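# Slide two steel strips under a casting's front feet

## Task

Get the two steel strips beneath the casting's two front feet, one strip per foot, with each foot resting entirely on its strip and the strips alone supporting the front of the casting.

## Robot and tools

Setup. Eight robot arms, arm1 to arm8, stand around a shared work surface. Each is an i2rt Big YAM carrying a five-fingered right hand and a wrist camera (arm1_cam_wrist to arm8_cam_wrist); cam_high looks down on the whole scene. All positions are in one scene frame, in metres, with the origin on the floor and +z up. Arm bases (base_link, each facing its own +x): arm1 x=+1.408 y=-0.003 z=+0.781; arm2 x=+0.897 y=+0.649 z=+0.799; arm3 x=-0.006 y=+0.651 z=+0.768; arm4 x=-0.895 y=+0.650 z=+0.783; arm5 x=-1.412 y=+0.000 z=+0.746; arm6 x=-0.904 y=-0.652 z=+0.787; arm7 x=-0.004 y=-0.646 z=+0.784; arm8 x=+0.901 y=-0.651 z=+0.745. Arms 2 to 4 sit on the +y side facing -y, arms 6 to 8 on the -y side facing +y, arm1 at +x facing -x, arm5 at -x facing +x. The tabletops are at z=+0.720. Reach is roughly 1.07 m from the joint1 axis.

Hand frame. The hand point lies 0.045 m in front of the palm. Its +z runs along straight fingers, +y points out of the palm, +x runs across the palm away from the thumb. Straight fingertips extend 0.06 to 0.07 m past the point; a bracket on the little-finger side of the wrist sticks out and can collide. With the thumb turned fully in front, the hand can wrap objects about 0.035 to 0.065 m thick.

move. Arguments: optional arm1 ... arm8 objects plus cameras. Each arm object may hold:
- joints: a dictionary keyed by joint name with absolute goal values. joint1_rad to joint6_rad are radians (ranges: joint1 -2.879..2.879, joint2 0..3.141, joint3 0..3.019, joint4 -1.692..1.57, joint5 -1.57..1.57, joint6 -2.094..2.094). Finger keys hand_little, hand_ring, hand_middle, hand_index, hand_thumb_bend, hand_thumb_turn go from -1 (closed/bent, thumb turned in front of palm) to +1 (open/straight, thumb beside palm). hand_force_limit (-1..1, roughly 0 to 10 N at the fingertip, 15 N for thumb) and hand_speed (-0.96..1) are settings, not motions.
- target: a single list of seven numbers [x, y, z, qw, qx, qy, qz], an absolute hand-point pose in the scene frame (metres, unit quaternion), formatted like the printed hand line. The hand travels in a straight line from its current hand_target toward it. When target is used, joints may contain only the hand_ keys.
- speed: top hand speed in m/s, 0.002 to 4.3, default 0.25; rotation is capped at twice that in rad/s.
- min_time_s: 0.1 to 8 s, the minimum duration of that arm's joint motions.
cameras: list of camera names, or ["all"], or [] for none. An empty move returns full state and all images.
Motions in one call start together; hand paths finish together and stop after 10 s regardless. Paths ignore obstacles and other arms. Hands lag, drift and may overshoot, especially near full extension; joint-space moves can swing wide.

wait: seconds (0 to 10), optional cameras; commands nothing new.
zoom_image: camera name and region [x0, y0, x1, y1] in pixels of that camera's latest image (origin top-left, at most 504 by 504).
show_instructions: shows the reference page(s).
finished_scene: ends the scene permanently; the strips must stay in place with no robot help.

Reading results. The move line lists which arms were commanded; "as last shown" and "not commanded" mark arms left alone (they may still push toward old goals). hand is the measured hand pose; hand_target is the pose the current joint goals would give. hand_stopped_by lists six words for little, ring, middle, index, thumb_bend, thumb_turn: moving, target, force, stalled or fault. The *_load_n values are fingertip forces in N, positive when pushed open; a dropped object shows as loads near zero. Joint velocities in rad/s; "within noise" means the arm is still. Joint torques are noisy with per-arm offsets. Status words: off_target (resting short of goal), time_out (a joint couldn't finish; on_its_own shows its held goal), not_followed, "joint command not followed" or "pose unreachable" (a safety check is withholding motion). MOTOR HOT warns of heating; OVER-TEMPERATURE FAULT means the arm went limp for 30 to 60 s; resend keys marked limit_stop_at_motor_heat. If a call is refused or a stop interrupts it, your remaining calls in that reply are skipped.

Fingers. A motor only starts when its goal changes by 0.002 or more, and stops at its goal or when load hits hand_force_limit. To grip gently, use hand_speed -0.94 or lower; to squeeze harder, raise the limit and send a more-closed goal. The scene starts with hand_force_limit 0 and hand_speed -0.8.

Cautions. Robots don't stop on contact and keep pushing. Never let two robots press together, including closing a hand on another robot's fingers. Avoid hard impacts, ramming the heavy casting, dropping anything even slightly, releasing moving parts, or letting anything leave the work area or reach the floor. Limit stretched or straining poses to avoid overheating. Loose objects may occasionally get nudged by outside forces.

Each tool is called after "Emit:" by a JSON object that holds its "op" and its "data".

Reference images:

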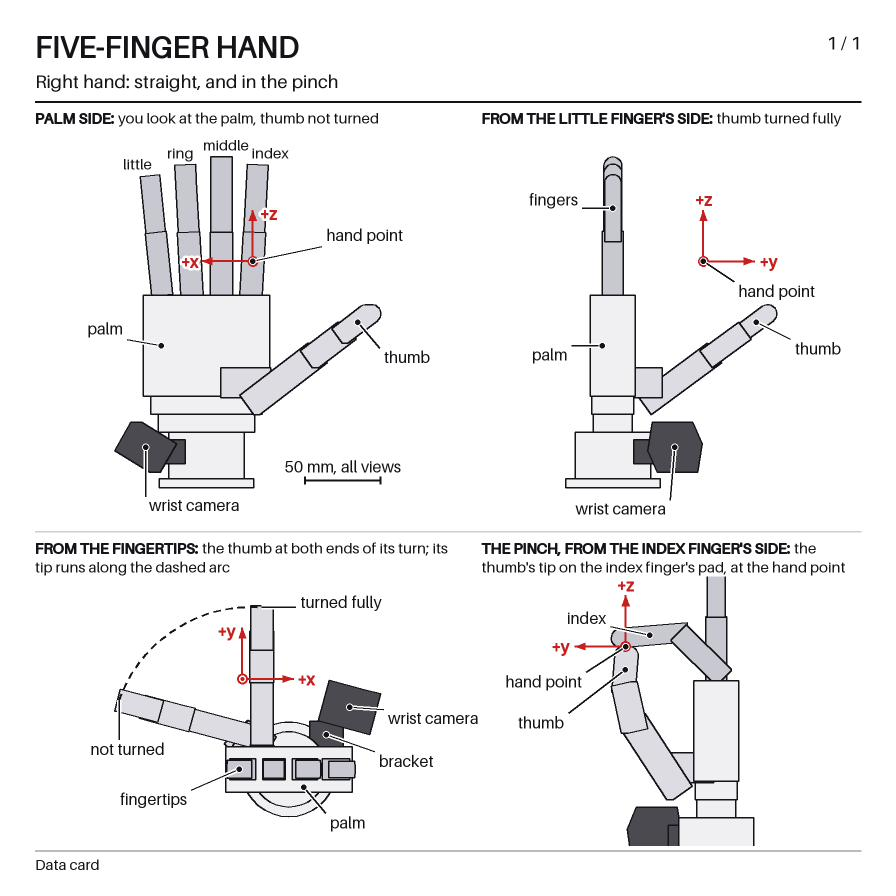

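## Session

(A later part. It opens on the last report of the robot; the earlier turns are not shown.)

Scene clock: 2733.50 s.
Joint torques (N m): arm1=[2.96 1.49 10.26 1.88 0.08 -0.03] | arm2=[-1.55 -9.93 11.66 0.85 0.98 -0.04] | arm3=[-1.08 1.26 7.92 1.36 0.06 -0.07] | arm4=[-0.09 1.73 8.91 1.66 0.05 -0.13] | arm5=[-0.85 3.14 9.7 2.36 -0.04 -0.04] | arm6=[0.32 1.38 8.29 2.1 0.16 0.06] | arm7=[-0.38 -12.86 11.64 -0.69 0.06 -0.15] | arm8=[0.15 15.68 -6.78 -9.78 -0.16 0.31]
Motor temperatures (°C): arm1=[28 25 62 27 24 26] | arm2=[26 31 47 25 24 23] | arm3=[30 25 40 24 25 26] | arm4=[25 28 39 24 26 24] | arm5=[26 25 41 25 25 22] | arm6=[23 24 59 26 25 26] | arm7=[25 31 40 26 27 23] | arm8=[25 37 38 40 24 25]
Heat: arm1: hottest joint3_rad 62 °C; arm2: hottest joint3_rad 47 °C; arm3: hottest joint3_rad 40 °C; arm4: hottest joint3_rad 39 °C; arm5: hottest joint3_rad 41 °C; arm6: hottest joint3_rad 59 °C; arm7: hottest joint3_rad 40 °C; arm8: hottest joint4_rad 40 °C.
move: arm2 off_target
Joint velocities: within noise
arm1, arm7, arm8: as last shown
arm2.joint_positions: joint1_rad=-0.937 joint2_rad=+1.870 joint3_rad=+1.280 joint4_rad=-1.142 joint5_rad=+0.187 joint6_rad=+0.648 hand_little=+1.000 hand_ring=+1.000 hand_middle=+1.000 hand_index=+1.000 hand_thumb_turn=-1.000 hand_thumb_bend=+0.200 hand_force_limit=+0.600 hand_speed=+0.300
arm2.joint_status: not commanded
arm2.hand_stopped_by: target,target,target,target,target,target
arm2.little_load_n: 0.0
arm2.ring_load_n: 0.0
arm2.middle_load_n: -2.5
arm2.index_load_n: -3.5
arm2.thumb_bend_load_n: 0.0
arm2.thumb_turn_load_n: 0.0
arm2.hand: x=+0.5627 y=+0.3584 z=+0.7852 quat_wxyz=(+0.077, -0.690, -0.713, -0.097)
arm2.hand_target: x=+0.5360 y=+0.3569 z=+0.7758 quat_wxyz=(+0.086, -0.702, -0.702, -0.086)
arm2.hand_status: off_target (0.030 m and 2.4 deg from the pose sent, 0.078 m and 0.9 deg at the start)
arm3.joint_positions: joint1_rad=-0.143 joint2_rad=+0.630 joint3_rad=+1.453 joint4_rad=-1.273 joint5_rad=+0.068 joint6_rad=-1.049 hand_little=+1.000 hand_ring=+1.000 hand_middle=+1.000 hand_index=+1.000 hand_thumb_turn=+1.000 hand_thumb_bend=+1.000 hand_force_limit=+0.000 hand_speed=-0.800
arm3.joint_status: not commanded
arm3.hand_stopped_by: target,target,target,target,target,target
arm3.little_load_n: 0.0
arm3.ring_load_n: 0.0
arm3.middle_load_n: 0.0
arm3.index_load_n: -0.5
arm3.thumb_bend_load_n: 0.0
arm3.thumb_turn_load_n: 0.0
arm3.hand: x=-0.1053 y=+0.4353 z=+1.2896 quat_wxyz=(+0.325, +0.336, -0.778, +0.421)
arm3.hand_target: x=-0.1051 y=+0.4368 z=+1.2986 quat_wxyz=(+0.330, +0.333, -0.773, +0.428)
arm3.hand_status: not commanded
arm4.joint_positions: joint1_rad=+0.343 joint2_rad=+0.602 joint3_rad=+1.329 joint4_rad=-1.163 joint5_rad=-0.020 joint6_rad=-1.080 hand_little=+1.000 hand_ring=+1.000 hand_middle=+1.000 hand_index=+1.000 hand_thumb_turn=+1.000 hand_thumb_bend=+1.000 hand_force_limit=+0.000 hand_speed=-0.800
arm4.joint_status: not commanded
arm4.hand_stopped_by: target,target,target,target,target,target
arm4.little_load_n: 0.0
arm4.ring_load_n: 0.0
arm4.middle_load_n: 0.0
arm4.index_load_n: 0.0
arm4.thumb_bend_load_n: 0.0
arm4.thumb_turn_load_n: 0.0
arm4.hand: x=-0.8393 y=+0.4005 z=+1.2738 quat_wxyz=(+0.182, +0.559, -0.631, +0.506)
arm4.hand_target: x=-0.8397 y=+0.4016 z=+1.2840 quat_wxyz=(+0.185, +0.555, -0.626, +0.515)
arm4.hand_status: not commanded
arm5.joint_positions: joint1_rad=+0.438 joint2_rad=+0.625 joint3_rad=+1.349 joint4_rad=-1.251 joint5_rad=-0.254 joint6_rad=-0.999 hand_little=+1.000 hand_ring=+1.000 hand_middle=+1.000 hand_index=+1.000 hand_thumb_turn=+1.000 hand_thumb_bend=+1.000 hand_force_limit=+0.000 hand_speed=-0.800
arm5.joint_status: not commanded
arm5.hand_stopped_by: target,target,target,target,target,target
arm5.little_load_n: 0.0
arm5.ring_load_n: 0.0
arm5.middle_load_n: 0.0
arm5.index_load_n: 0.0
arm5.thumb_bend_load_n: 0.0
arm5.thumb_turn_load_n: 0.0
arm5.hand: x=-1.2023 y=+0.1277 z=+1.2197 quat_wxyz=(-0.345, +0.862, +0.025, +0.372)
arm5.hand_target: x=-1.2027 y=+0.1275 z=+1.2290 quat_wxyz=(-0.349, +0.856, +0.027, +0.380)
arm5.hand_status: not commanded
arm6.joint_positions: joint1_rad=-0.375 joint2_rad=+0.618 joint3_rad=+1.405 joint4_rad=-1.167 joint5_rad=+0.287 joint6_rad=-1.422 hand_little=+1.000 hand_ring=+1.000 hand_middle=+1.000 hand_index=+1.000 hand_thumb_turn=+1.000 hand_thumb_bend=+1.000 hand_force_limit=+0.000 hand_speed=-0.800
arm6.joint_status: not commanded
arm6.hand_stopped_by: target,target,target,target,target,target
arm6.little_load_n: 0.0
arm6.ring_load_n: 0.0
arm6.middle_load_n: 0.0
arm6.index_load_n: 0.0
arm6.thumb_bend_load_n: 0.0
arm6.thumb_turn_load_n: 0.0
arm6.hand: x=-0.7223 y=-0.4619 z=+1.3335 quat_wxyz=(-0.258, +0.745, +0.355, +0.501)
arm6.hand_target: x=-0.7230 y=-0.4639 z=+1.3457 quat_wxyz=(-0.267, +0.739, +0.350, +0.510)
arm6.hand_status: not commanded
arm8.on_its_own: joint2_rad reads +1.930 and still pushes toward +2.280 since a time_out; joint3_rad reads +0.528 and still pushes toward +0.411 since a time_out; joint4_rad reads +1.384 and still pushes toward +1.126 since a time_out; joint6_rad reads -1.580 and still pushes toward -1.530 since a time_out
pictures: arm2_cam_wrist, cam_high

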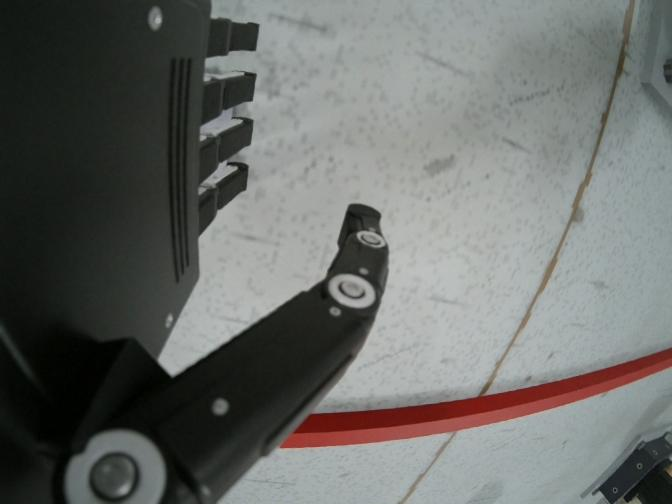

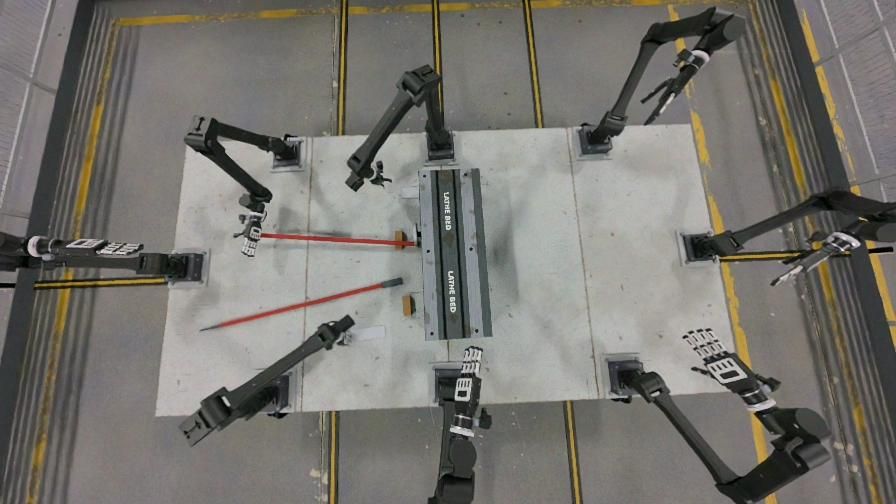

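Emit:
{"op": "move", "data": {"arm2": {"target": [0.4800, 0.3530, 0.7770, -0.0862, 0.7018, 0.7018, 0.0862], "speed": 0.06}, "cameras": ["cam_high", "arm2_cam_wrist"]}}

Emit:
{"op": "zoom_image", "data": {"camera": "cam_high", "region": [330, 290, 420, 360]}}

Emit:
{"op": "zoom_image", "data": {"camera": "arm2_cam_wrist", "region": [180, 0, 400, 260]}}

Scene clock: 2740.07 s.
Joint torques (N m): arm1=[2.9 1.55 10.28 1.89 0.08 -0.01] | arm2=[-0.97 -11.93 12.27 0.68 0.87 -0.05] | arm3=[-1.73 1.03 7.87 1.44 0.09 -0.09] | arm4=[-0.03 1.61 8.85 1.66 0.05 -0.14] | arm5=[-0.97 3.31 9.69 2.32 -0.05 -0.07] | arm6=[0.44 1.38 8.28 2.1 0.15 0.06] | arm7=[-0.5 -12.81 11.67 -0.65 0.06 -0.15] | arm8=[0.26 15.62 -6.79 -9.78 -0.16 0.31]
Motor temperatures (°C): arm1=[28 25 62 27 24 26] | arm2=[26 31 48 25 24 23] | arm3=[30 25 40 24 25 26] | arm4=[25 28 39 24 26 24] | arm5=[26 25 41 25 25 22] | arm6=[23 24 59 26 25 26] | arm7=[25 31 40 26 27 23] | arm8=[25 37 38 40 24 25]
Heat: arm1: hottest joint3_rad 62 °C; arm2: hottest joint3_rad 48 °C; arm3: hottest joint3_rad 40 °C; arm4: hottest joint3_rad 39 °C; arm5: hottest joint3_rad 41 °C; arm6: hottest joint3_rad 59 °C; arm7: hottest joint3_rad 40 °C; arm8: hottest joint4_rad 40 °C.
move: arm2 off_target
Joint velocities: within noise
arm1, arm3, arm4, arm5, arm6, arm8: as last shown
arm1.thumb_bend_load_n: -0.5
arm2.joint_positions: joint1_rad=-0.997 joint2_rad=+1.971 joint3_rad=+1.446 joint4_rad=-1.197 joint5_rad=+0.197 joint6_rad=+0.595 hand_little=+1.000 hand_ring=+1.000 hand_middle=+1.000 hand_index=+1.000 hand_thumb_turn=-1.000 hand_thumb_bend=+0.200 hand_force_limit=+0.600 hand_speed=+0.300
arm2.joint_status: not commanded
arm2.hand_stopped_by: target,target,target,target,target,target
arm2.little_load_n: 0.0
arm2.ring_load_n: 0.0
arm2.middle_load_n: -1.5
arm2.index_load_n: -3.0
arm2.thumb_bend_load_n: 0.0
arm2.thumb_turn_load_n: 0.0
arm2.hand: x=+0.5056 y=+0.3558 z=+0.7855 quat_wxyz=(+0.077, -0.693, -0.710, -0.098)
arm2.hand_target: x=+0.4809 y=+0.3539 z=+0.7775 quat_wxyz=(+0.086, -0.702, -0.702, -0.086)
arm2.hand_status: off_target (0.027 m and 2.1 deg from the pose sent, 0.083 m and 2.5 deg at the start)
arm3.index_load_n: 0.0
arm4.middle_load_n: -0.5
arm5.index_load_n: -0.5
arm7.joint_positions: joint1_rad=-0.884 joint2_rad=+1.608 joint3_rad=+1.242 joint4_rad=-1.402 joint5_rad=+0.171 joint6_rad=+0.754 hand_little=+1.000 hand_ring=+1.000 hand_middle=+1.000 hand_index=+1.000 hand_thumb_turn=-1.000 hand_thumb_bend=+0.200 hand_force_limit=+0.000 hand_speed=+0.300
arm7.joint_status: not commanded
arm7.hand_stopped_by: target,target,target,target,target,target
arm7.little_load_n: 0.0
arm7.ring_load_n: 0.0
arm7.middle_load_n: 0.0
arm7.index_load_n: 0.0
arm7.thumb_bend_load_n: 0.0
arm7.thumb_turn_load_n: 0.0
arm7.hand: x=+0.2602 y=-0.3668 z=+0.8883 quat_wxyz=(+0.100, +0.699, -0.703, +0.087)
arm7.hand_target: x=+0.2697 y=-0.3603 z=+0.8999 quat_wxyz=(+0.086, +0.702, -0.702, +0.086)
arm7.hand_status: not commanded
arm8.on_its_own: joint2_rad reads +1.930 and still pushes toward +2.280 since a time_out; joint3_rad reads +0.528 and still pushes toward +0.411 since a time_out; joint4_rad reads +1.384 and still pushes toward +1.126 since a time_out; joint6_rad reads -1.580 and still pushes toward -1.530 since a time_out
pictures: arm2_cam_wrist, cam_high

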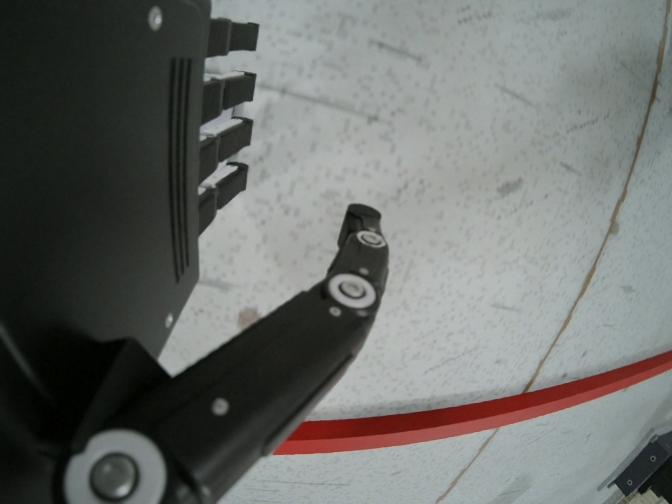

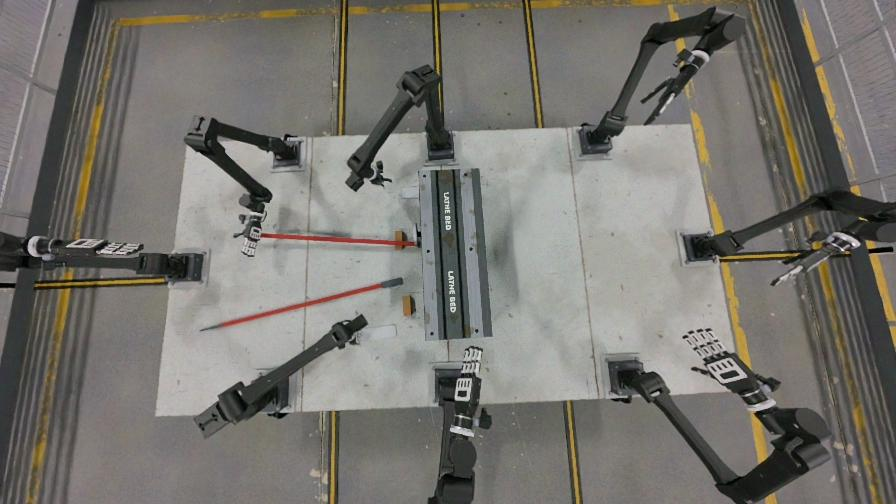

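Scaled by 5.600.

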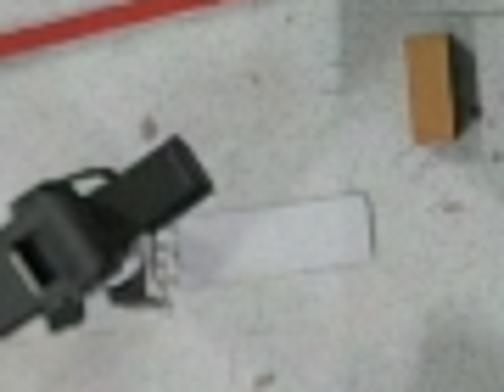

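Scaled by 1.938 from the camera's image (finer frame: 960x720).

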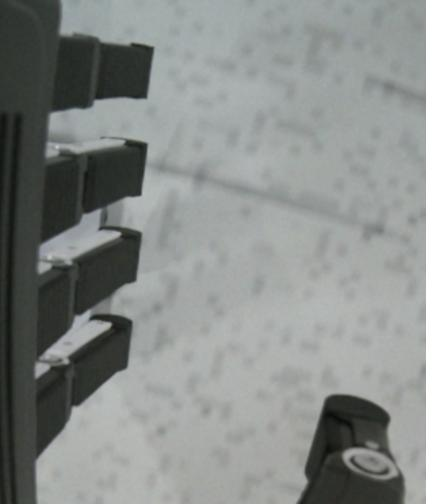

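Emit:
{"op": "move", "data": {"arm2": {"target": [0.3700, 0.3460, 0.7770, -0.0862, 0.7018, 0.7018, 0.0862], "speed": 0.06}, "cameras": ["cam_high", "arm2_cam_wrist"]}}

Emit:
{"op": "zoom_image", "data": {"camera": "cam_high", "region": [350, 290, 440, 360]}}

Scene clock: 2760.63 s.
Joint torques (N m): arm1=[3.02 1.55 10.3 1.88 0.08 -0.02] | arm2=[-0.85 -15.62 13.24 0.5 0.74 -0.09] | arm3=[-1.14 0.67 8.08 1.37 0.05 -0.05] | arm4=[0.03 1.55 8.92 1.66 0.05 -0.15] | arm5=[-1.14 3.37 9.7 2.36 -0.06 -0.06] | arm6=[0.38 1.44 8.25 2.07 0.16 0.06] | arm7=[-0.44 -12.86 11.73 -0.66 0.06 -0.14] | arm8=[0.21 15.62 -6.76 -9.77 -0.16 0.31]
Motor temperatures (°C): arm1=[28 25 62 27 24 26] | arm2=[26 31 51 25 25 23] | arm3=[30 25 40 24 25 26] | arm4=[25 28 39 24 26 24] | arm5=[26 25 41 25 25 22] | arm6=[23 24 60 26 25 26] | arm7=[25 31 40 26 27 23] | arm8=[25 37 38 40 24 25]
Heat: arm1: hottest joint3_rad 62 °C; arm2: hottest joint3_rad 51 °C; arm3: hottest joint3_rad 40 °C; arm4: hottest joint3_rad 39 °C; arm5: hottest joint3_rad 41 °C; arm6: hottest joint3_rad 60 °C; arm7: hottest joint3_rad 40 °C; arm8: hottest joint4_rad 40 °C.
move: arm2 off_target
Joint velocities: within noise
arm1, arm3, arm4, arm5, arm6, arm7, arm8: as last shown
arm1.ring_load_n: -0.5
arm1.thumb_bend_load_n: 0.0
arm2.joint_positions: joint1_rad=-1.080 joint2_rad=+2.210 joint3_rad=+1.865 joint4_rad=-1.356 joint5_rad=+0.209 joint6_rad=+0.514 hand_little=+1.000 hand_ring=+1.000 hand_middle=+1.000 hand_index=+1.000 hand_thumb_turn=-1.000 hand_thumb_bend=+0.200 hand_force_limit=+0.600 hand_speed=+0.300
arm2.joint_status: not commanded
arm2.hand_stopped_by: target,target,target,target,target,target
arm2.little_load_n: 0.0
arm2.ring_load_n: 0.0
arm2.middle_load_n: -1.5
arm2.index_load_n: -2.5
arm2.thumb_bend_load_n: 0.0
arm2.thumb_turn_load_n: 0.0
arm2.hand: x=+0.3929 y=+0.3444 z=+0.7865 quat_wxyz=(+0.078, -0.695, -0.709, -0.096)
arm2.hand_target: x=+0.3710 y=+0.3467 z=+0.7774 quat_wxyz=(+0.086, -0.702, -0.702, -0.086)
arm2.hand_status: off_target (0.025 m and 1.8 deg from the pose sent, 0.136 m and 2.1 deg at the start)
arm3.index_load_n: -0.5
arm4.ring_load_n: -0.5
arm4.middle_load_n: 0.0
arm5.index_load_n: 0.0
arm8.on_its_own: joint2_rad reads +1.930 and still pushes toward +2.280 since a time_out; joint3_rad reads +0.528 and still pushes toward +0.411 since a time_out; joint4_rad reads +1.384 and still pushes toward +1.126 since a time_out; joint6_rad reads -1.580 and still pushes toward -1.530 since a time_out
pictures: arm2_cam_wrist, cam_high

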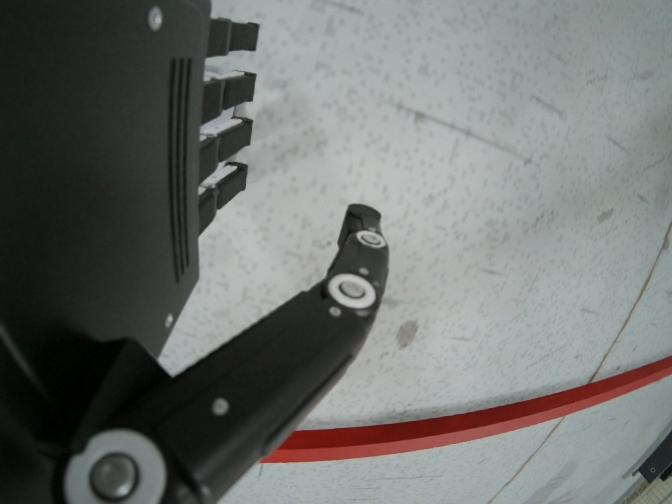

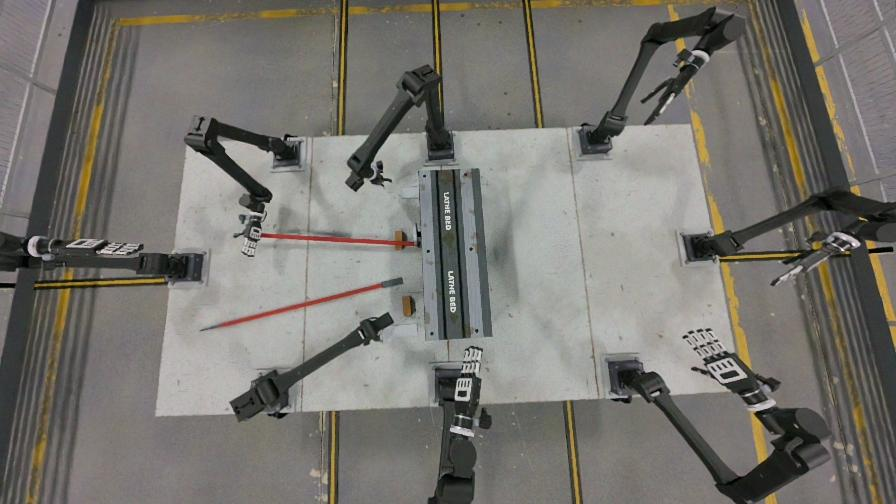

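Scaled by 5.600.

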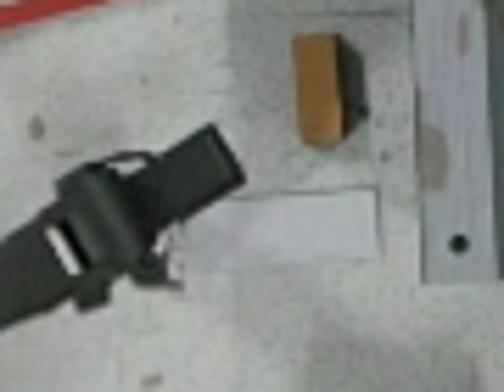

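Emit:
{"op": "move", "data": {"arm2": {"target": [0.4200, 0.3550, 0.8300, -0.0862, 0.7018, 0.7018, 0.0862], "speed": 0.15}}}

Emit:
{"op": "move", "data": {"arm2": {"target": [0.2200, 0.3900, 0.8900, 0, 1, 0, 0], "speed": 0.3}, "cameras": ["cam_high", "arm2_cam_wrist"]}}

Emit:
{"op": "zoom_image", "data": {"camera": "cam_high", "region": [350, 290, 440, 360]}}

Emit:
{"op": "zoom_image", "data": {"camera": "arm2_cam_wrist", "region": [180, 150, 504, 404]}}

Scene clock: 2773.73 s.
Joint torques (N m): arm1=[3.02 1.67 10.26 1.89 0.08 -0.03] | arm2=[1.14 -17.32 8.54 -0.36 0.35 0] | arm3=[-1.9 2.14 7.98 1.4 0.07 -0.11] | arm4=[0.03 1.67 8.87 1.69 0.04 -0.14] | arm5=[-0.91 3.19 9.73 2.24 -0.05 -0.07] | arm6=[0.38 1.44 8.25 2.07 0.16 0.06] | arm7=[-0.67 -12.81 11.69 -0.68 0.05 -0.15] | arm8=[0.26 15.74 -6.79 -9.8 -0.16 0.31]
Motor temperatures (°C): arm1=[28 25 62 27 24 26] | arm2=[26 32 50 25 25 23] | arm3=[30 25 40 24 25 26] | arm4=[25 28 39 24 26 24] | arm5=[26 25 41 25 25 22] | arm6=[23 24 60 26 25 26] | arm7=[25 31 41 26 27 23] | arm8=[25 37 38 40 24 25]
Heat: arm1: hottest joint3_rad 62 °C; arm2: hottest joint3_rad 50 °C; arm3: hottest joint3_rad 40 °C; arm4: hottest joint3_rad 39 °C; arm5: hottest joint3_rad 41 °C; arm6: hottest joint3_rad 60 °C; arm7: hottest joint3_rad 41 °C; arm8: hottest joint4_rad 40 °C.
move: arm2 done
Joint velocities: within noise
arm1, arm3, arm4, arm5, arm6, arm7, arm8: as last shown
arm1.ring_load_n: 0.0
arm1.middle_load_n: -0.5
arm2.joint_positions: joint1_rad=-1.079 joint2_rad=+2.070 joint3_rad=+1.758 joint4_rad=-1.354 joint5_rad=+0.215 joint6_rad=+0.532 hand_little=+1.000 hand_ring=+1.000 hand_middle=+1.000 hand_index=+1.000 hand_thumb_turn=-1.000 hand_thumb_bend=+0.200 hand_force_limit=+0.600 hand_speed=+0.300
arm2.joint_status: not commanded
arm2.hand_stopped_by: target,target,target,target,target,target
arm2.little_load_n: 0.0
arm2.ring_load_n: 0.0
arm2.middle_load_n: 0.0
arm2.index_load_n: 0.0
arm2.thumb_bend_load_n: 0.0
arm2.thumb_turn_load_n: 0.0
arm2.hand: x=+0.4141 y=+0.3564 z=+0.8329 quat_wxyz=(+0.087, -0.702, -0.702, -0.079)
arm2.hand_target: x=+0.4200 y=+0.3549 z=+0.8301 quat_wxyz=(+0.086, -0.702, -0.702, -0.086)
arm2.hand_status: done (0.007 m and 0.8 deg from the pose sent, 0.052 m and 1.8 deg at the start)
arm3.index_load_n: 0.0
arm4.ring_load_n: 0.0
arm5.middle_load_n: -0.5
arm8.thumb_bend_load_n: 0.5
arm8.on_its_own: joint2_rad reads +1.930 and still pushes toward +2.280 since a time_out; joint3_rad reads +0.528 and still pushes toward +0.411 since a time_out; joint4_rad reads +1.384 and still pushes toward +1.126 since a time_out; joint6_rad reads -1.580 and still pushes toward -1.530 since a time_out
pictures: none

Scene clock: 2777.30 s.
Joint torques (N m): arm1=[2.9 1.67 10.28 1.91 0.08 -0.03] | arm2=[-0.03 -17.55 14.56 -0.24 -0.02 -0.01] | arm3=[-1.2 1.67 7.95 1.32 0.09 -0.15] | arm4=[0.09 1.79 8.95 1.63 0.03 -0.15] | arm5=[-0.97 3.19 9.65 2.36 -0.02 -0.09] | arm6=[0.38 1.38 8.27 2.06 0.16 0.06] | arm7=[-0.32 -13.04 11.66 -0.65 0.05 -0.15] | arm8=[0.21 15.62 -6.76 -9.76 -0.16 0.32]
Motor temperatures (°C): arm1=[28 25 62 27 24 26] | arm2=[26 32 50 25 25 23] | arm3=[30 25 40 24 25 26] | arm4=[25 28 39 24 26 24] | arm5=[26 24 41 25 25 22] | arm6=[23 24 60 26 25 26] | arm7=[25 31 41 26 27 23] | arm8=[25 37 38 40 24 25]
Heat: arm1: hottest joint3_rad 62 °C; arm2: hottest joint3_rad 50 °C; arm3: hottest joint3_rad 40 °C; arm4: hottest joint3_rad 39 °C; arm5: hottest joint3_rad 41 °C; arm6: hottest joint3_rad 60 °C; arm7: hottest joint3_rad 41 °C; arm8: hottest joint4_rad 40 °C.
move: arm2 off_target
Joint velocities: within noise
arm1, arm3, arm4, arm5, arm6, arm7, arm8: as last shown
arm1.middle_load_n: 0.0
arm2.joint_positions: joint1_rad=-1.293 joint2_rad=+2.146 joint3_rad=+2.011 joint4_rad=-1.448 joint5_rad=+0.003 joint6_rad=+1.861 hand_little=+1.000 hand_ring=+1.000 hand_middle=+1.000 hand_index=+1.000 hand_thumb_turn=-1.000 hand_thumb_bend=+0.200 hand_force_limit=+0.600 hand_speed=+0.300
arm2.joint_status: not commanded
arm2.hand_stopped_by: target,target,target,target,target,target
arm2.little_load_n: 0.0
arm2.ring_load_n: 0.0
arm2.middle_load_n: 0.0
arm2.index_load_n: 0.0
arm2.thumb_bend_load_n: -0.5
arm2.thumb_turn_load_n: 0.0
arm2.hand: x=+0.2361 y=+0.3905 z=+0.8789 quat_wxyz=(+0.004, -1.000, -0.008, -0.013)
arm2.hand_target: x=+0.2208 y=+0.3903 z=+0.8901 quat_wxyz=(+0.000, -1.000, +0.000, +0.000)
arm2.hand_status: off_target (0.020 m and 1.8 deg from the pose sent, 0.205 m and 90.8 deg at the start)
arm5.middle_load_n: 0.0
arm5.thumb_bend_load_n: 0.5
arm7.index_load_n: 0.5
arm8.thumb_bend_load_n: 0.0
arm8.thumb_turn_load_n: 0.5
arm8.on_its_own: joint2_rad reads +1.930 and still pushes toward +2.280 since a time_out; joint3_rad reads +0.528 and still pushes toward +0.411 since a time_out; joint4_rad reads +1.384 and still pushes toward +1.126 since a time_out; joint6_rad reads -1.580 and still pushes toward -1.530 since a time_out
pictures: arm2_cam_wrist, cam_high

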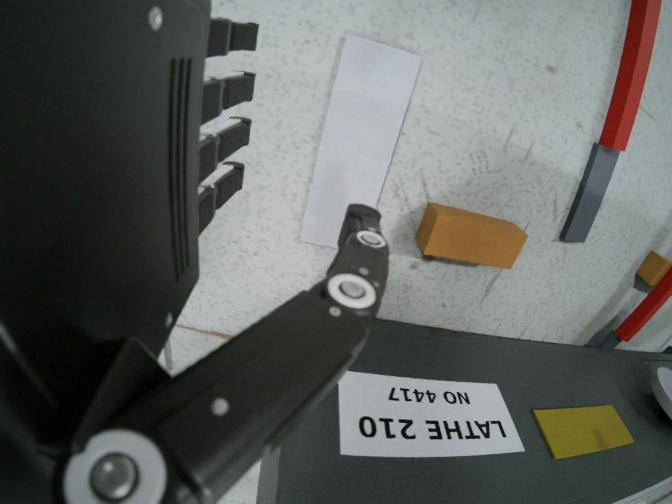

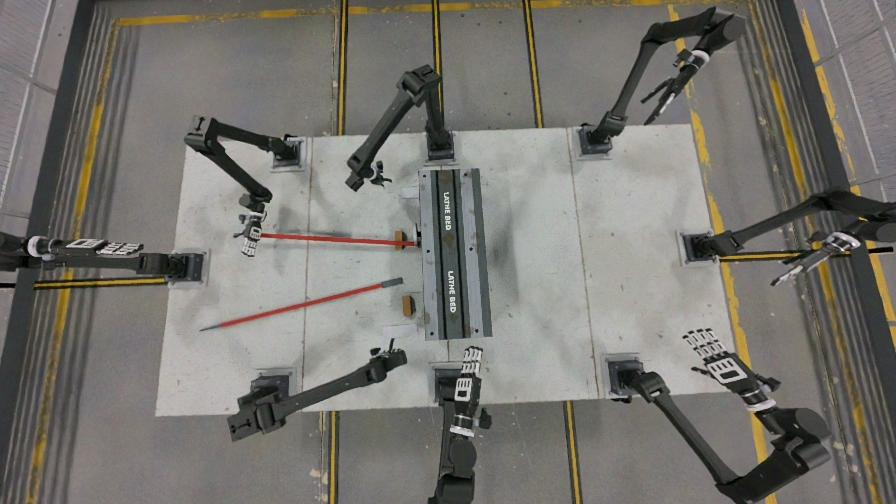

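Scaled by 5.600.

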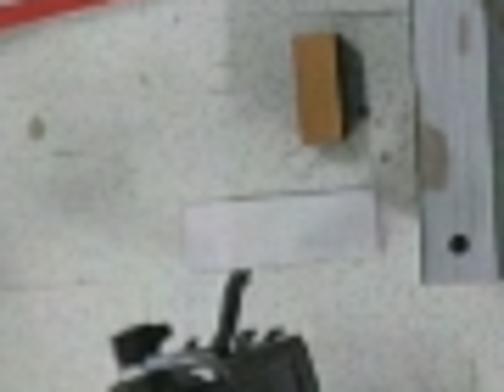

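Scaled by 1.556 from the camera's image (finer frame: 960x720).

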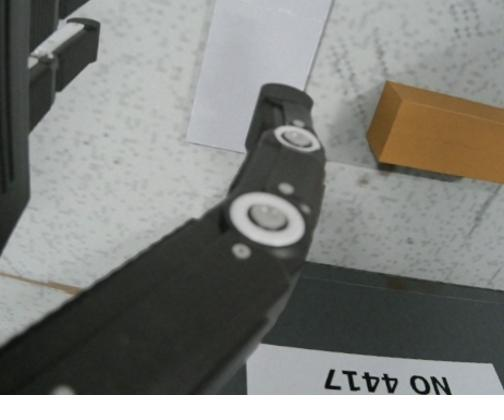

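Emit:
{"op": "move", "data": {"arm2": {"target": [0.2170, 0.3800, 0.8000, 0, 1, 0, 0], "speed": 0.12}, "cameras": ["arm2_cam_wrist"]}}

Emit:
{"op": "move", "data": {"arm2": {"target": [0.2170, 0.3750, 0.7860, 0, 1, 0, 0], "speed": 0.05}, "cameras": ["arm2_cam_wrist"]}}

Scene clock: 2784.90 s.
Joint torques (N m): arm1=[2.96 1.49 10.24 1.88 0.07 -0.02] | arm2=[0.97 -18.67 9.46 0.66 0 0.01] | arm3=[-1.55 1.55 7.92 1.46 0.03 -0.09] | arm4=[-0.03 1.61 8.87 1.68 0.05 -0.13] | arm5=[-0.67 3.66 9.72 2.33 -0.08 -0.06] | arm6=[0.44 1.38 8.27 2.07 0.15 0.06] | arm7=[-0.44 -12.92 11.62 -0.62 0.06 -0.16] | arm8=[0.26 15.62 -6.8 -9.78 -0.15 0.31]
Motor temperatures (°C): arm1=[28 25 62 27 24 26] | arm2=[26 32 50 25 25 23] | arm3=[30 25 40 24 25 26] | arm4=[25 28 39 24 26 24] | arm5=[26 24 41 25 25 22] | arm6=[23 24 60 26 25 26] | arm7=[25 31 41 26 27 23] | arm8=[25 37 38 41 24 25]
Heat: arm1: hottest joint3_rad 62 °C; arm2: hottest joint3_rad 50 °C; arm3: hottest joint3_rad 40 °C; arm4: hottest joint3_rad 39 °C; arm5: hottest joint3_rad 41 °C; arm6: hottest joint3_rad 60 °C; arm7: hottest joint3_rad 41 °C; arm8: hottest joint4_rad 41 °C.
move: arm2 done
Joint velocities: within noise
arm1.joint_positions: joint1_rad=-0.013 joint2_rad=+0.648 joint3_rad=+1.310 joint4_rad=-1.216 joint5_rad=-0.003 joint6_rad=-1.009 hand_little=+1.000 hand_ring=+1.000 hand_middle=+1.000 hand_index=+1.000 hand_thumb_turn=+1.000 hand_thumb_bend=+1.000 hand_force_limit=+1.000 hand_speed=+0.400
arm1.joint_status: not commanded
arm1.hand_stopped_by: target,target,target,target,target,target
arm1.little_load_n: 0.0
arm1.ring_load_n: 0.0
arm1.middle_load_n: 0.0
arm1.index_load_n: 0.0
arm1.thumb_bend_load_n: 0.0
arm1.thumb_turn_load_n: 0.0
arm1.hand: x=+1.1534 y=+0.0315 z=+1.2416 quat_wxyz=(-0.474, +0.247, +0.835, -0.128)
arm1.hand_target: x=+1.1520 y=+0.0280 z=+1.2642 quat_wxyz=(-0.496, +0.242, +0.823, -0.138)
arm1.hand_status: not commanded
arm2.joint_positions: joint1_rad=-1.293 joint2_rad=+2.236 joint3_rad=+1.966 joint4_rad=-1.288 joint5_rad=+0.003 joint6_rad=+1.874 hand_little=+1.000 hand_ring=+1.000 hand_middle=+1.000 hand_index=+1.000 hand_thumb_turn=-1.000 hand_thumb_bend=+0.200 hand_force_limit=+0.600 hand_speed=+0.300
arm2.joint_status: not commanded
arm2.hand_stopped_by: target,target,target,target,target,target
arm2.little_load_n: 0.0
arm2.ring_load_n: 0.0
arm2.middle_load_n: 0.0
arm2.index_load_n: 0.0
arm2.thumb_bend_load_n: 0.0
arm2.thumb_turn_load_n: 0.5
arm2.hand: x=+0.2170 y=+0.3848 z=+0.8049 quat_wxyz=(+0.000, -1.000, -0.001, -0.001)
arm2.hand_target: x=+0.2171 y=+0.3800 z=+0.7999 quat_wxyz=(+0.000, -1.000, +0.000, +0.000)
arm2.hand_status: done (0.007 m and 0.2 deg from the pose sent, 0.082 m and 1.8 deg at the start)
arm3, arm4, arm5, arm6, arm7, arm8: as last shown
arm5.thumb_bend_load_n: 0.0
arm7.middle_load_n: -0.5
arm7.index_load_n: 0.0
arm8.thumb_turn_load_n: 0.0
arm8.on_its_own: joint2_rad reads +1.930 and still pushes toward +2.280 since a time_out; joint3_rad reads +0.528 and still pushes toward +0.411 since a time_out; joint4_rad reads +1.384 and still pushes toward +1.126 since a time_out; joint6_rad reads -1.580 and still pushes toward -1.530 since a time_out

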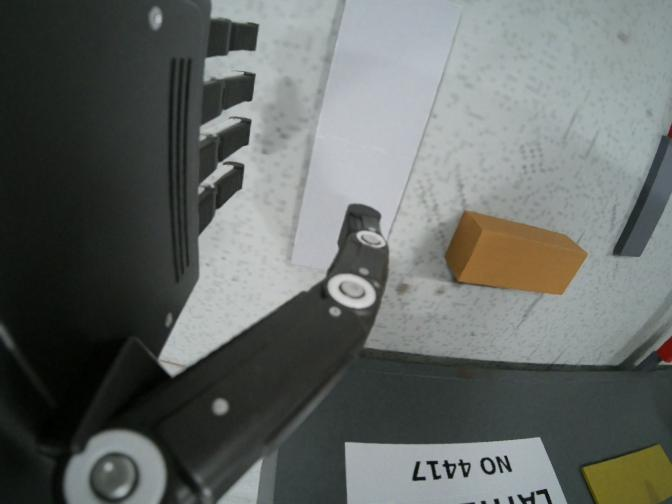

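Scene clock: 2785.93 s.
Joint torques (N m): arm1=[2.96 1.38 10.29 1.91 0.08 -0.02] | arm2=[1.08 -18.43 8.75 0.69 0.01 0.01] | arm3=[-0.5 0.79 8.13 1.59 0.08 -0.07] | arm4=[-0.03 1.44 8.84 1.68 0.04 -0.15] | arm5=[-0.5 3.6 9.73 2.39 -0.06 -0.07] | arm6=[0.32 1.32 8.27 2.06 0.16 0.07] | arm7=[-0.56 -12.86 11.66 -0.68 0.06 -0.15] | arm8=[0.21 15.74 -6.76 -9.8 -0.16 0.32]
Motor temperatures (°C): arm1=[28 25 62 27 24 26] | arm2=[26 32 50 25 25 23] | arm3=[30 25 40 24 25 26] | arm4=[25 28 39 24 26 24] | arm5=[26 24 41 25 25 22] | arm6=[23 24 60 26 25 26] | arm7=[25 31 41 26 27 23] | arm8=[25 37 38 41 24 25]
Heat: arm1: hottest joint3_rad 62 °C; arm2: hottest joint3_rad 50 °C; arm3: hottest joint3_rad 40 °C; arm4: hottest joint3_rad 39 °C; arm5: hottest joint3_rad 41 °C; arm6: hottest joint3_rad 60 °C; arm7: hottest joint3_rad 41 °C; arm8: hottest joint4_rad 41 °C.
move: arm2 off_target
Joint velocities: within noise
arm1, arm3, arm4, arm5, arm6, arm7, arm8: as last shown
arm2.joint_positions: joint1_rad=-1.287 joint2_rad=+2.244 joint3_rad=+1.966 joint4_rad=-1.264 joint5_rad=+0.003 joint6_rad=+1.881 hand_little=+1.000 hand_ring=+1.000 hand_middle=+1.000 hand_index=+1.000 hand_thumb_turn=-1.000 hand_thumb_bend=+0.200 hand_force_limit=+0.600 hand_speed=+0.300
arm2.joint_status: not commanded
arm2.hand_stopped_by: target,target,target,target,target,target
arm2.little_load_n: 0.0
arm2.ring_load_n: 0.0
arm2.middle_load_n: 0.0
arm2.index_load_n: 0.0
arm2.thumb_bend_load_n: 0.0
arm2.thumb_turn_load_n: 0.0
arm2.hand: x=+0.2131 y=+0.3792 z=+0.8004 quat_wxyz=(-0.002, -1.000, -0.001, +0.007)
arm2.hand_target: x=+0.2173 y=+0.3752 z=+0.7861 quat_wxyz=(+0.000, -1.000, +0.000, +0.000)
arm2.hand_status: off_target (0.016 m and 0.8 deg from the pose sent, 0.021 m and 0.2 deg at the start)
arm3.ring_load_n: -0.5
arm4.ring_load_n: -0.5
arm4.thumb_turn_load_n: -0.5
arm6.middle_load_n: 0.5
arm7.middle_load_n: 0.0
arm8.thumb_turn_load_n: 0.5
arm8.on_its_own: joint2_rad reads +1.930 and still pushes toward +2.280 since a time_out; joint3_rad reads +0.528 and still pushes toward +0.411 since a time_out; joint4_rad reads +1.384 and still pushes toward +1.126 since a time_out; joint6_rad reads -1.580 and still pushes toward -1.530 since a time_out

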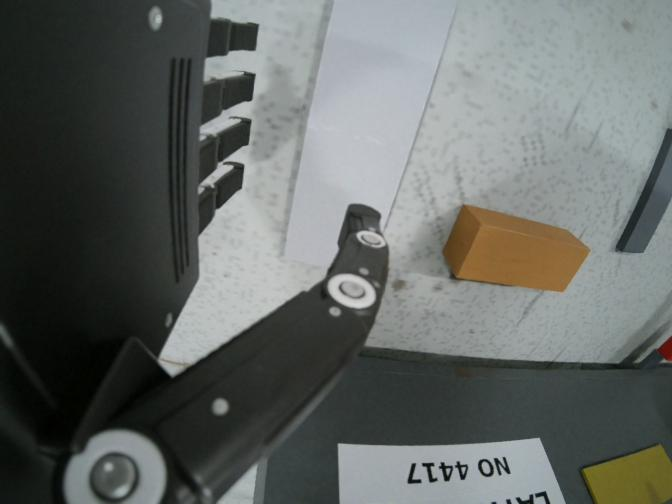

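Emit:
{"op": "move", "data": {"arm2": {"target": [0.2420, 0.3780, 0.7820, 0, 1, 0, 0], "speed": 0.08}, "cameras": ["arm2_cam_wrist"]}}

Emit:
{"op": "move", "data": {"arm2": {"target": [0.2400, 0.3700, 0.7740, 0, 1, 0, 0], "speed": 0.05}, "cameras": ["arm2_cam_wrist"]}}

Scene clock: 2789.67 s.
Joint torques (N m): arm1=[2.9 1.55 10.28 1.88 0.08 -0.02] | arm2=[1.32 -18.78 7.68 0.53 -0.11 0] | arm3=[-0.5 1.55 8.09 1.31 0.05 -0.09] | arm4=[-0.09 1.55 8.91 1.69 0.04 -0.14] | arm5=[-0.85 3.14 9.76 2.44 -0.05 -0.11] | arm6=[0.32 1.38 8.27 2.07 0.16 0.06] | arm7=[-0.56 -12.92 11.67 -0.72 0.06 -0.14] | arm8=[0.21 15.62 -6.79 -9.8 -0.16 0.31]
Motor temperatures (°C): arm1=[28 25 62 27 24 26] | arm2=[26 32 50 25 25 23] | arm3=[30 25 40 24 25 26] | arm4=[25 28 39 24 26 24] | arm5=[26 24 41 25 25 22] | arm6=[23 24 60 26 25 26] | arm7=[25 31 41 26 27 23] | arm8=[25 37 38 41 24 25]
Heat: arm1: hottest joint3_rad 62 °C; arm2: hottest joint3_rad 50 °C; arm3: hottest joint3_rad 40 °C; arm4: hottest joint3_rad 39 °C; arm5: hottest joint3_rad 41 °C; arm6: hottest joint3_rad 60 °C; arm7: hottest joint3_rad 41 °C; arm8: hottest joint4_rad 41 °C.
move: arm2 off_target
Joint velocities: within noise
arm1, arm3, arm4, arm5, arm6, arm7: as last shown
arm2.joint_positions: joint1_rad=-1.283 joint2_rad=+2.192 joint3_rad=+1.849 joint4_rad=-1.197 joint5_rad=+0.006 joint6_rad=+1.889 hand_little=+1.000 hand_ring=+1.000 hand_middle=+1.000 hand_index=+1.000 hand_thumb_turn=-1.000 hand_thumb_bend=+0.200 hand_force_limit=+0.600 hand_speed=+0.300
arm2.joint_status: not commanded
arm2.hand_stopped_by: target,target,target,target,target,target
arm2.little_load_n: 0.0
arm2.ring_load_n: 0.0
arm2.middle_load_n: 0.0
arm2.index_load_n: 0.0
arm2.thumb_bend_load_n: 0.0
arm2.thumb_turn_load_n: 0.0
arm2.hand: x=+0.2333 y=+0.3833 z=+0.7917 quat_wxyz=(-0.001, -1.000, +0.001, +0.008)
arm2.hand_target: x=+0.2420 y=+0.3782 z=+0.7822 quat_wxyz=(+0.000, -1.000, +0.000, +0.000)
arm2.hand_status: off_target (0.014 m and 0.9 deg from the pose sent, 0.034 m and 0.8 deg at the start)
arm3.ring_load_n: 0.0
arm4.ring_load_n: 0.0
arm4.thumb_turn_load_n: 0.0
arm5.thumb_turn_load_n: -0.5
arm6.middle_load_n: 0.0
arm8.joint_positions: joint1_rad=-0.234 joint2_rad=+1.930 joint3_rad=+0.528 joint4_rad=+1.384 joint5_rad=-0.108 joint6_rad=-1.580 hand_little=+1.000 hand_ring=+1.000 hand_middle=+1.000 hand_index=+1.000 hand_thumb_turn=-1.000 hand_thumb_bend=+1.000 hand_force_limit=+0.200 hand_speed=-0.300
arm8.joint_status: not commanded
arm8.hand_stopped_by: target,target,target,target,target,target
arm8.little_load_n: 0.0
arm8.ring_load_n: 0.0
arm8.middle_load_n: 0.0
arm8.index_load_n: 0.0
arm8.thumb_bend_load_n: 0.0
arm8.thumb_turn_load_n: 0.0
arm8.on_its_own: joint2_rad reads +1.930 and still pushes toward +2.280 since a time_out; joint3_rad reads +0.528 and still pushes toward +0.411 since a time_out; joint4_rad reads +1.384 and still pushes toward +1.126 since a time_out; joint6_rad reads -1.580 and still pushes toward -1.530 since a time_out
arm8.hand: x=+1.0450 y=-0.1125 z=+0.7911 quat_wxyz=(-0.467, +0.522, +0.490, +0.518)
arm8.hand_target: x=+1.0130 y=-0.2805 z=+0.5418 quat_wxyz=(-0.294, +0.703, +0.588, +0.272)
arm8.hand_status: not commanded

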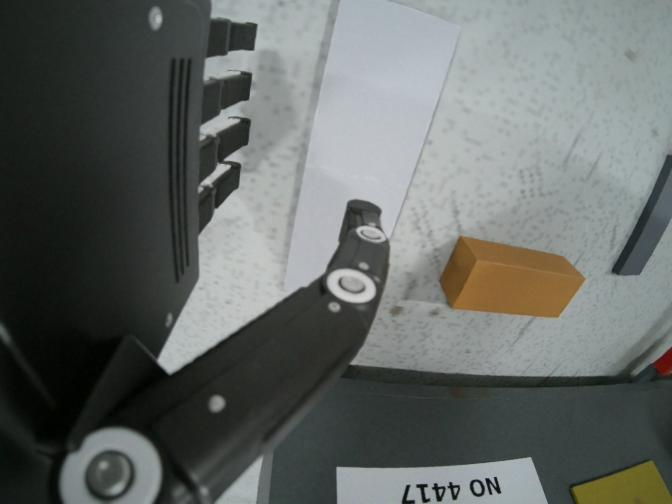

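Scene clock: 2790.63 s.
Joint torques (N m): arm1=[2.96 1.55 10.28 1.91 0.07 -0.02] | arm2=[1.67 -17.14 8.77 0.72 -0.2 0.01] | arm3=[-1.03 1.32 7.88 1.26 0.03 -0.15] | arm4=[-0.21 1.49 8.88 1.65 0.04 -0.13] | arm5=[-1.03 2.9 9.7 2.32 -0.06 -0.08] | arm6=[0.32 1.38 8.27 2.09 0.16 0.07] | arm7=[-0.5 -13.04 11.71 -0.68 0.06 -0.15] | arm8=[0.32 15.68 -6.79 -9.8 -0.15 0.31]
Motor temperatures (°C): arm1=[28 25 62 27 24 26] | arm2=[26 32 50 25 25 23] | arm3=[30 25 40 24 25 26] | arm4=[25 28 39 24 26 24] | arm5=[26 24 41 25 25 22] | arm6=[23 24 60 26 25 26] | arm7=[25 31 41 26 27 23] | arm8=[25 37 38 41 24 25]
Heat: arm1: hottest joint3_rad 62 °C; arm2: hottest joint3_rad 50 °C; arm3: hottest joint3_rad 40 °C; arm4: hottest joint3_rad 39 °C; arm5: hottest joint3_rad 41 °C; arm6: hottest joint3_rad 60 °C; arm7: hottest joint3_rad 41 °C; arm8: hottest joint4_rad 41 °C.
move: arm2 off_target
Joint velocities: within noise
arm1, arm7, arm8: as last shown
arm2.joint_positions: joint1_rad=-1.276 joint2_rad=+2.192 joint3_rad=+1.849 joint4_rad=-1.195 joint5_rad=+0.009 joint6_rad=+1.899 hand_little=+1.000 hand_ring=+1.000 hand_middle=+1.000 hand_index=+1.000 hand_thumb_turn=-1.000 hand_thumb_bend=+0.200 hand_force_limit=+0.600 hand_speed=+0.300
arm2.joint_status: not commanded
arm2.hand_stopped_by: target,target,target,target,target,target
arm2.little_load_n: -0.5
arm2.ring_load_n: 0.0
arm2.middle_load_n: 0.0
arm2.index_load_n: 0.0
arm2.thumb_bend_load_n: 0.0
arm2.thumb_turn_load_n: 0.0
arm2.hand: x=+0.2336 y=+0.3795 z=+0.7917 quat_wxyz=(+0.000, -1.000, +0.003, +0.010)
arm2.hand_target: x=+0.2404 y=+0.3703 z=+0.7744 quat_wxyz=(+0.000, -1.000, +0.000, +0.000)
arm2.hand_status: off_target (0.021 m and 1.2 deg from the pose sent, 0.023 m and 0.9 deg at the start)
arm3.joint_positions: joint1_rad=-0.143 joint2_rad=+0.630 joint3_rad=+1.453 joint4_rad=-1.273 joint5_rad=+0.068 joint6_rad=-1.049 hand_little=+1.000 hand_ring=+1.000 hand_middle=+1.000 hand_index=+1.000 hand_thumb_turn=+1.000 hand_thumb_bend=+1.000 hand_force_limit=+0.000 hand_speed=-0.800
arm3.joint_status: not commanded
arm3.hand_stopped_by: target,target,target,target,target,target
arm3.little_load_n: 0.0
arm3.ring_load_n: 0.0
arm3.middle_load_n: 0.0
arm3.index_load_n: 0.0
arm3.thumb_bend_load_n: 0.0
arm3.thumb_turn_load_n: 0.0
arm3.hand: x=-0.1053 y=+0.4353 z=+1.2896 quat_wxyz=(+0.325, +0.336, -0.778, +0.421)
arm3.hand_target: x=-0.1051 y=+0.4368 z=+1.2986 quat_wxyz=(+0.330, +0.333, -0.773, +0.428)
arm3.hand_status: not commanded
arm4.joint_positions: joint1_rad=+0.343 joint2_rad=+0.602 joint3_rad=+1.329 joint4_rad=-1.163 joint5_rad=-0.020 joint6_rad=-1.080 hand_little=+1.000 hand_ring=+1.000 hand_middle=+1.000 hand_index=+1.000 hand_thumb_turn=+1.000 hand_thumb_bend=+1.000 hand_force_limit=+0.000 hand_speed=-0.800
arm4.joint_status: not commanded
arm4.hand_stopped_by: target,target,target,target,target,target
arm4.little_load_n: 0.0
arm4.ring_load_n: 0.0
arm4.middle_load_n: 0.0
arm4.index_load_n: 0.0
arm4.thumb_bend_load_n: 0.0
arm4.thumb_turn_load_n: 0.0
arm4.hand: x=-0.8393 y=+0.4005 z=+1.2738 quat_wxyz=(+0.182, +0.559, -0.631, +0.506)
arm4.hand_target: x=-0.8397 y=+0.4016 z=+1.2840 quat_wxyz=(+0.185, +0.555, -0.626, +0.515)
arm4.hand_status: not commanded
arm5.joint_positions: joint1_rad=+0.438 joint2_rad=+0.625 joint3_rad=+1.349 joint4_rad=-1.251 joint5_rad=-0.254 joint6_rad=-0.999 hand_little=+1.000 hand_ring=+1.000 hand_middle=+1.000 hand_index=+1.000 hand_thumb_turn=+1.000 hand_thumb_bend=+1.000 hand_force_limit=+0.000 hand_speed=-0.800
arm5.joint_status: not commanded
arm5.hand_stopped_by: target,target,target,target,target,target
arm5.little_load_n: 0.0
arm5.ring_load_n: 0.0
arm5.middle_load_n: 0.0
arm5.index_load_n: 0.0
arm5.thumb_bend_load_n: 0.0
arm5.thumb_turn_load_n: 0.0
arm5.hand: x=-1.2023 y=+0.1277 z=+1.2197 quat_wxyz=(-0.345, +0.862, +0.025, +0.372)
arm5.hand_target: x=-1.2027 y=+0.1275 z=+1.2290 quat_wxyz=(-0.349, +0.856, +0.027, +0.380)
arm5.hand_status: not commanded
arm6.joint_positions: joint1_rad=-0.375 joint2_rad=+0.618 joint3_rad=+1.405 joint4_rad=-1.167 joint5_rad=+0.287 joint6_rad=-1.422 hand_little=+1.000 hand_ring=+1.000 hand_middle=+1.000 hand_index=+1.000 hand_thumb_turn=+1.000 hand_thumb_bend=+1.000 hand_force_limit=+0.000 hand_speed=-0.800
arm6.joint_status: not commanded
arm6.hand_stopped_by: target,target,target,target,target,target
arm6.little_load_n: 0.0
arm6.ring_load_n: 0.0
arm6.middle_load_n: 0.0
arm6.index_load_n: 0.0
arm6.thumb_bend_load_n: 0.0
arm6.thumb_turn_load_n: 0.0
arm6.hand: x=-0.7223 y=-0.4619 z=+1.3335 quat_wxyz=(-0.258, +0.745, +0.355, +0.501)
arm6.hand_target: x=-0.7230 y=-0.4639 z=+1.3457 quat_wxyz=(-0.267, +0.739, +0.350, +0.510)
arm6.hand_status: not commanded
arm8.index_load_n: 0.5
arm8.thumb_bend_load_n: 0.5
arm8.thumb_turn_load_n: 0.5
arm8.on_its_own: joint2_rad reads +1.930 and still pushes toward +2.280 since a time_out; joint3_rad reads +0.528 and still pushes toward +0.411 since a time_out; joint4_rad reads +1.384 and still pushes toward +1.126 since a time_out; joint6_rad reads -1.580 and still pushes toward -1.530 since a time_out

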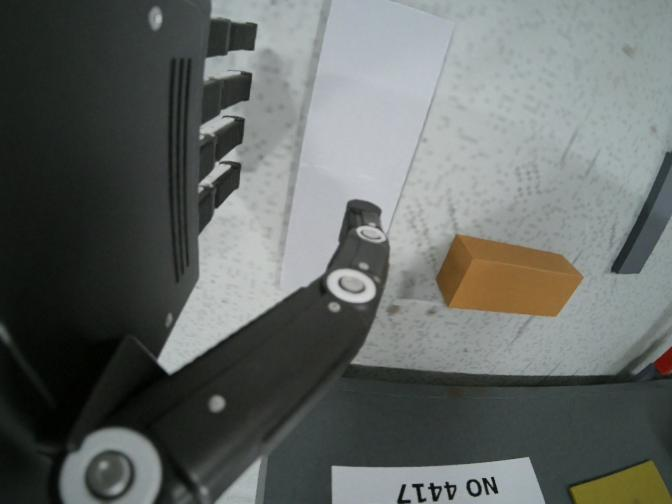

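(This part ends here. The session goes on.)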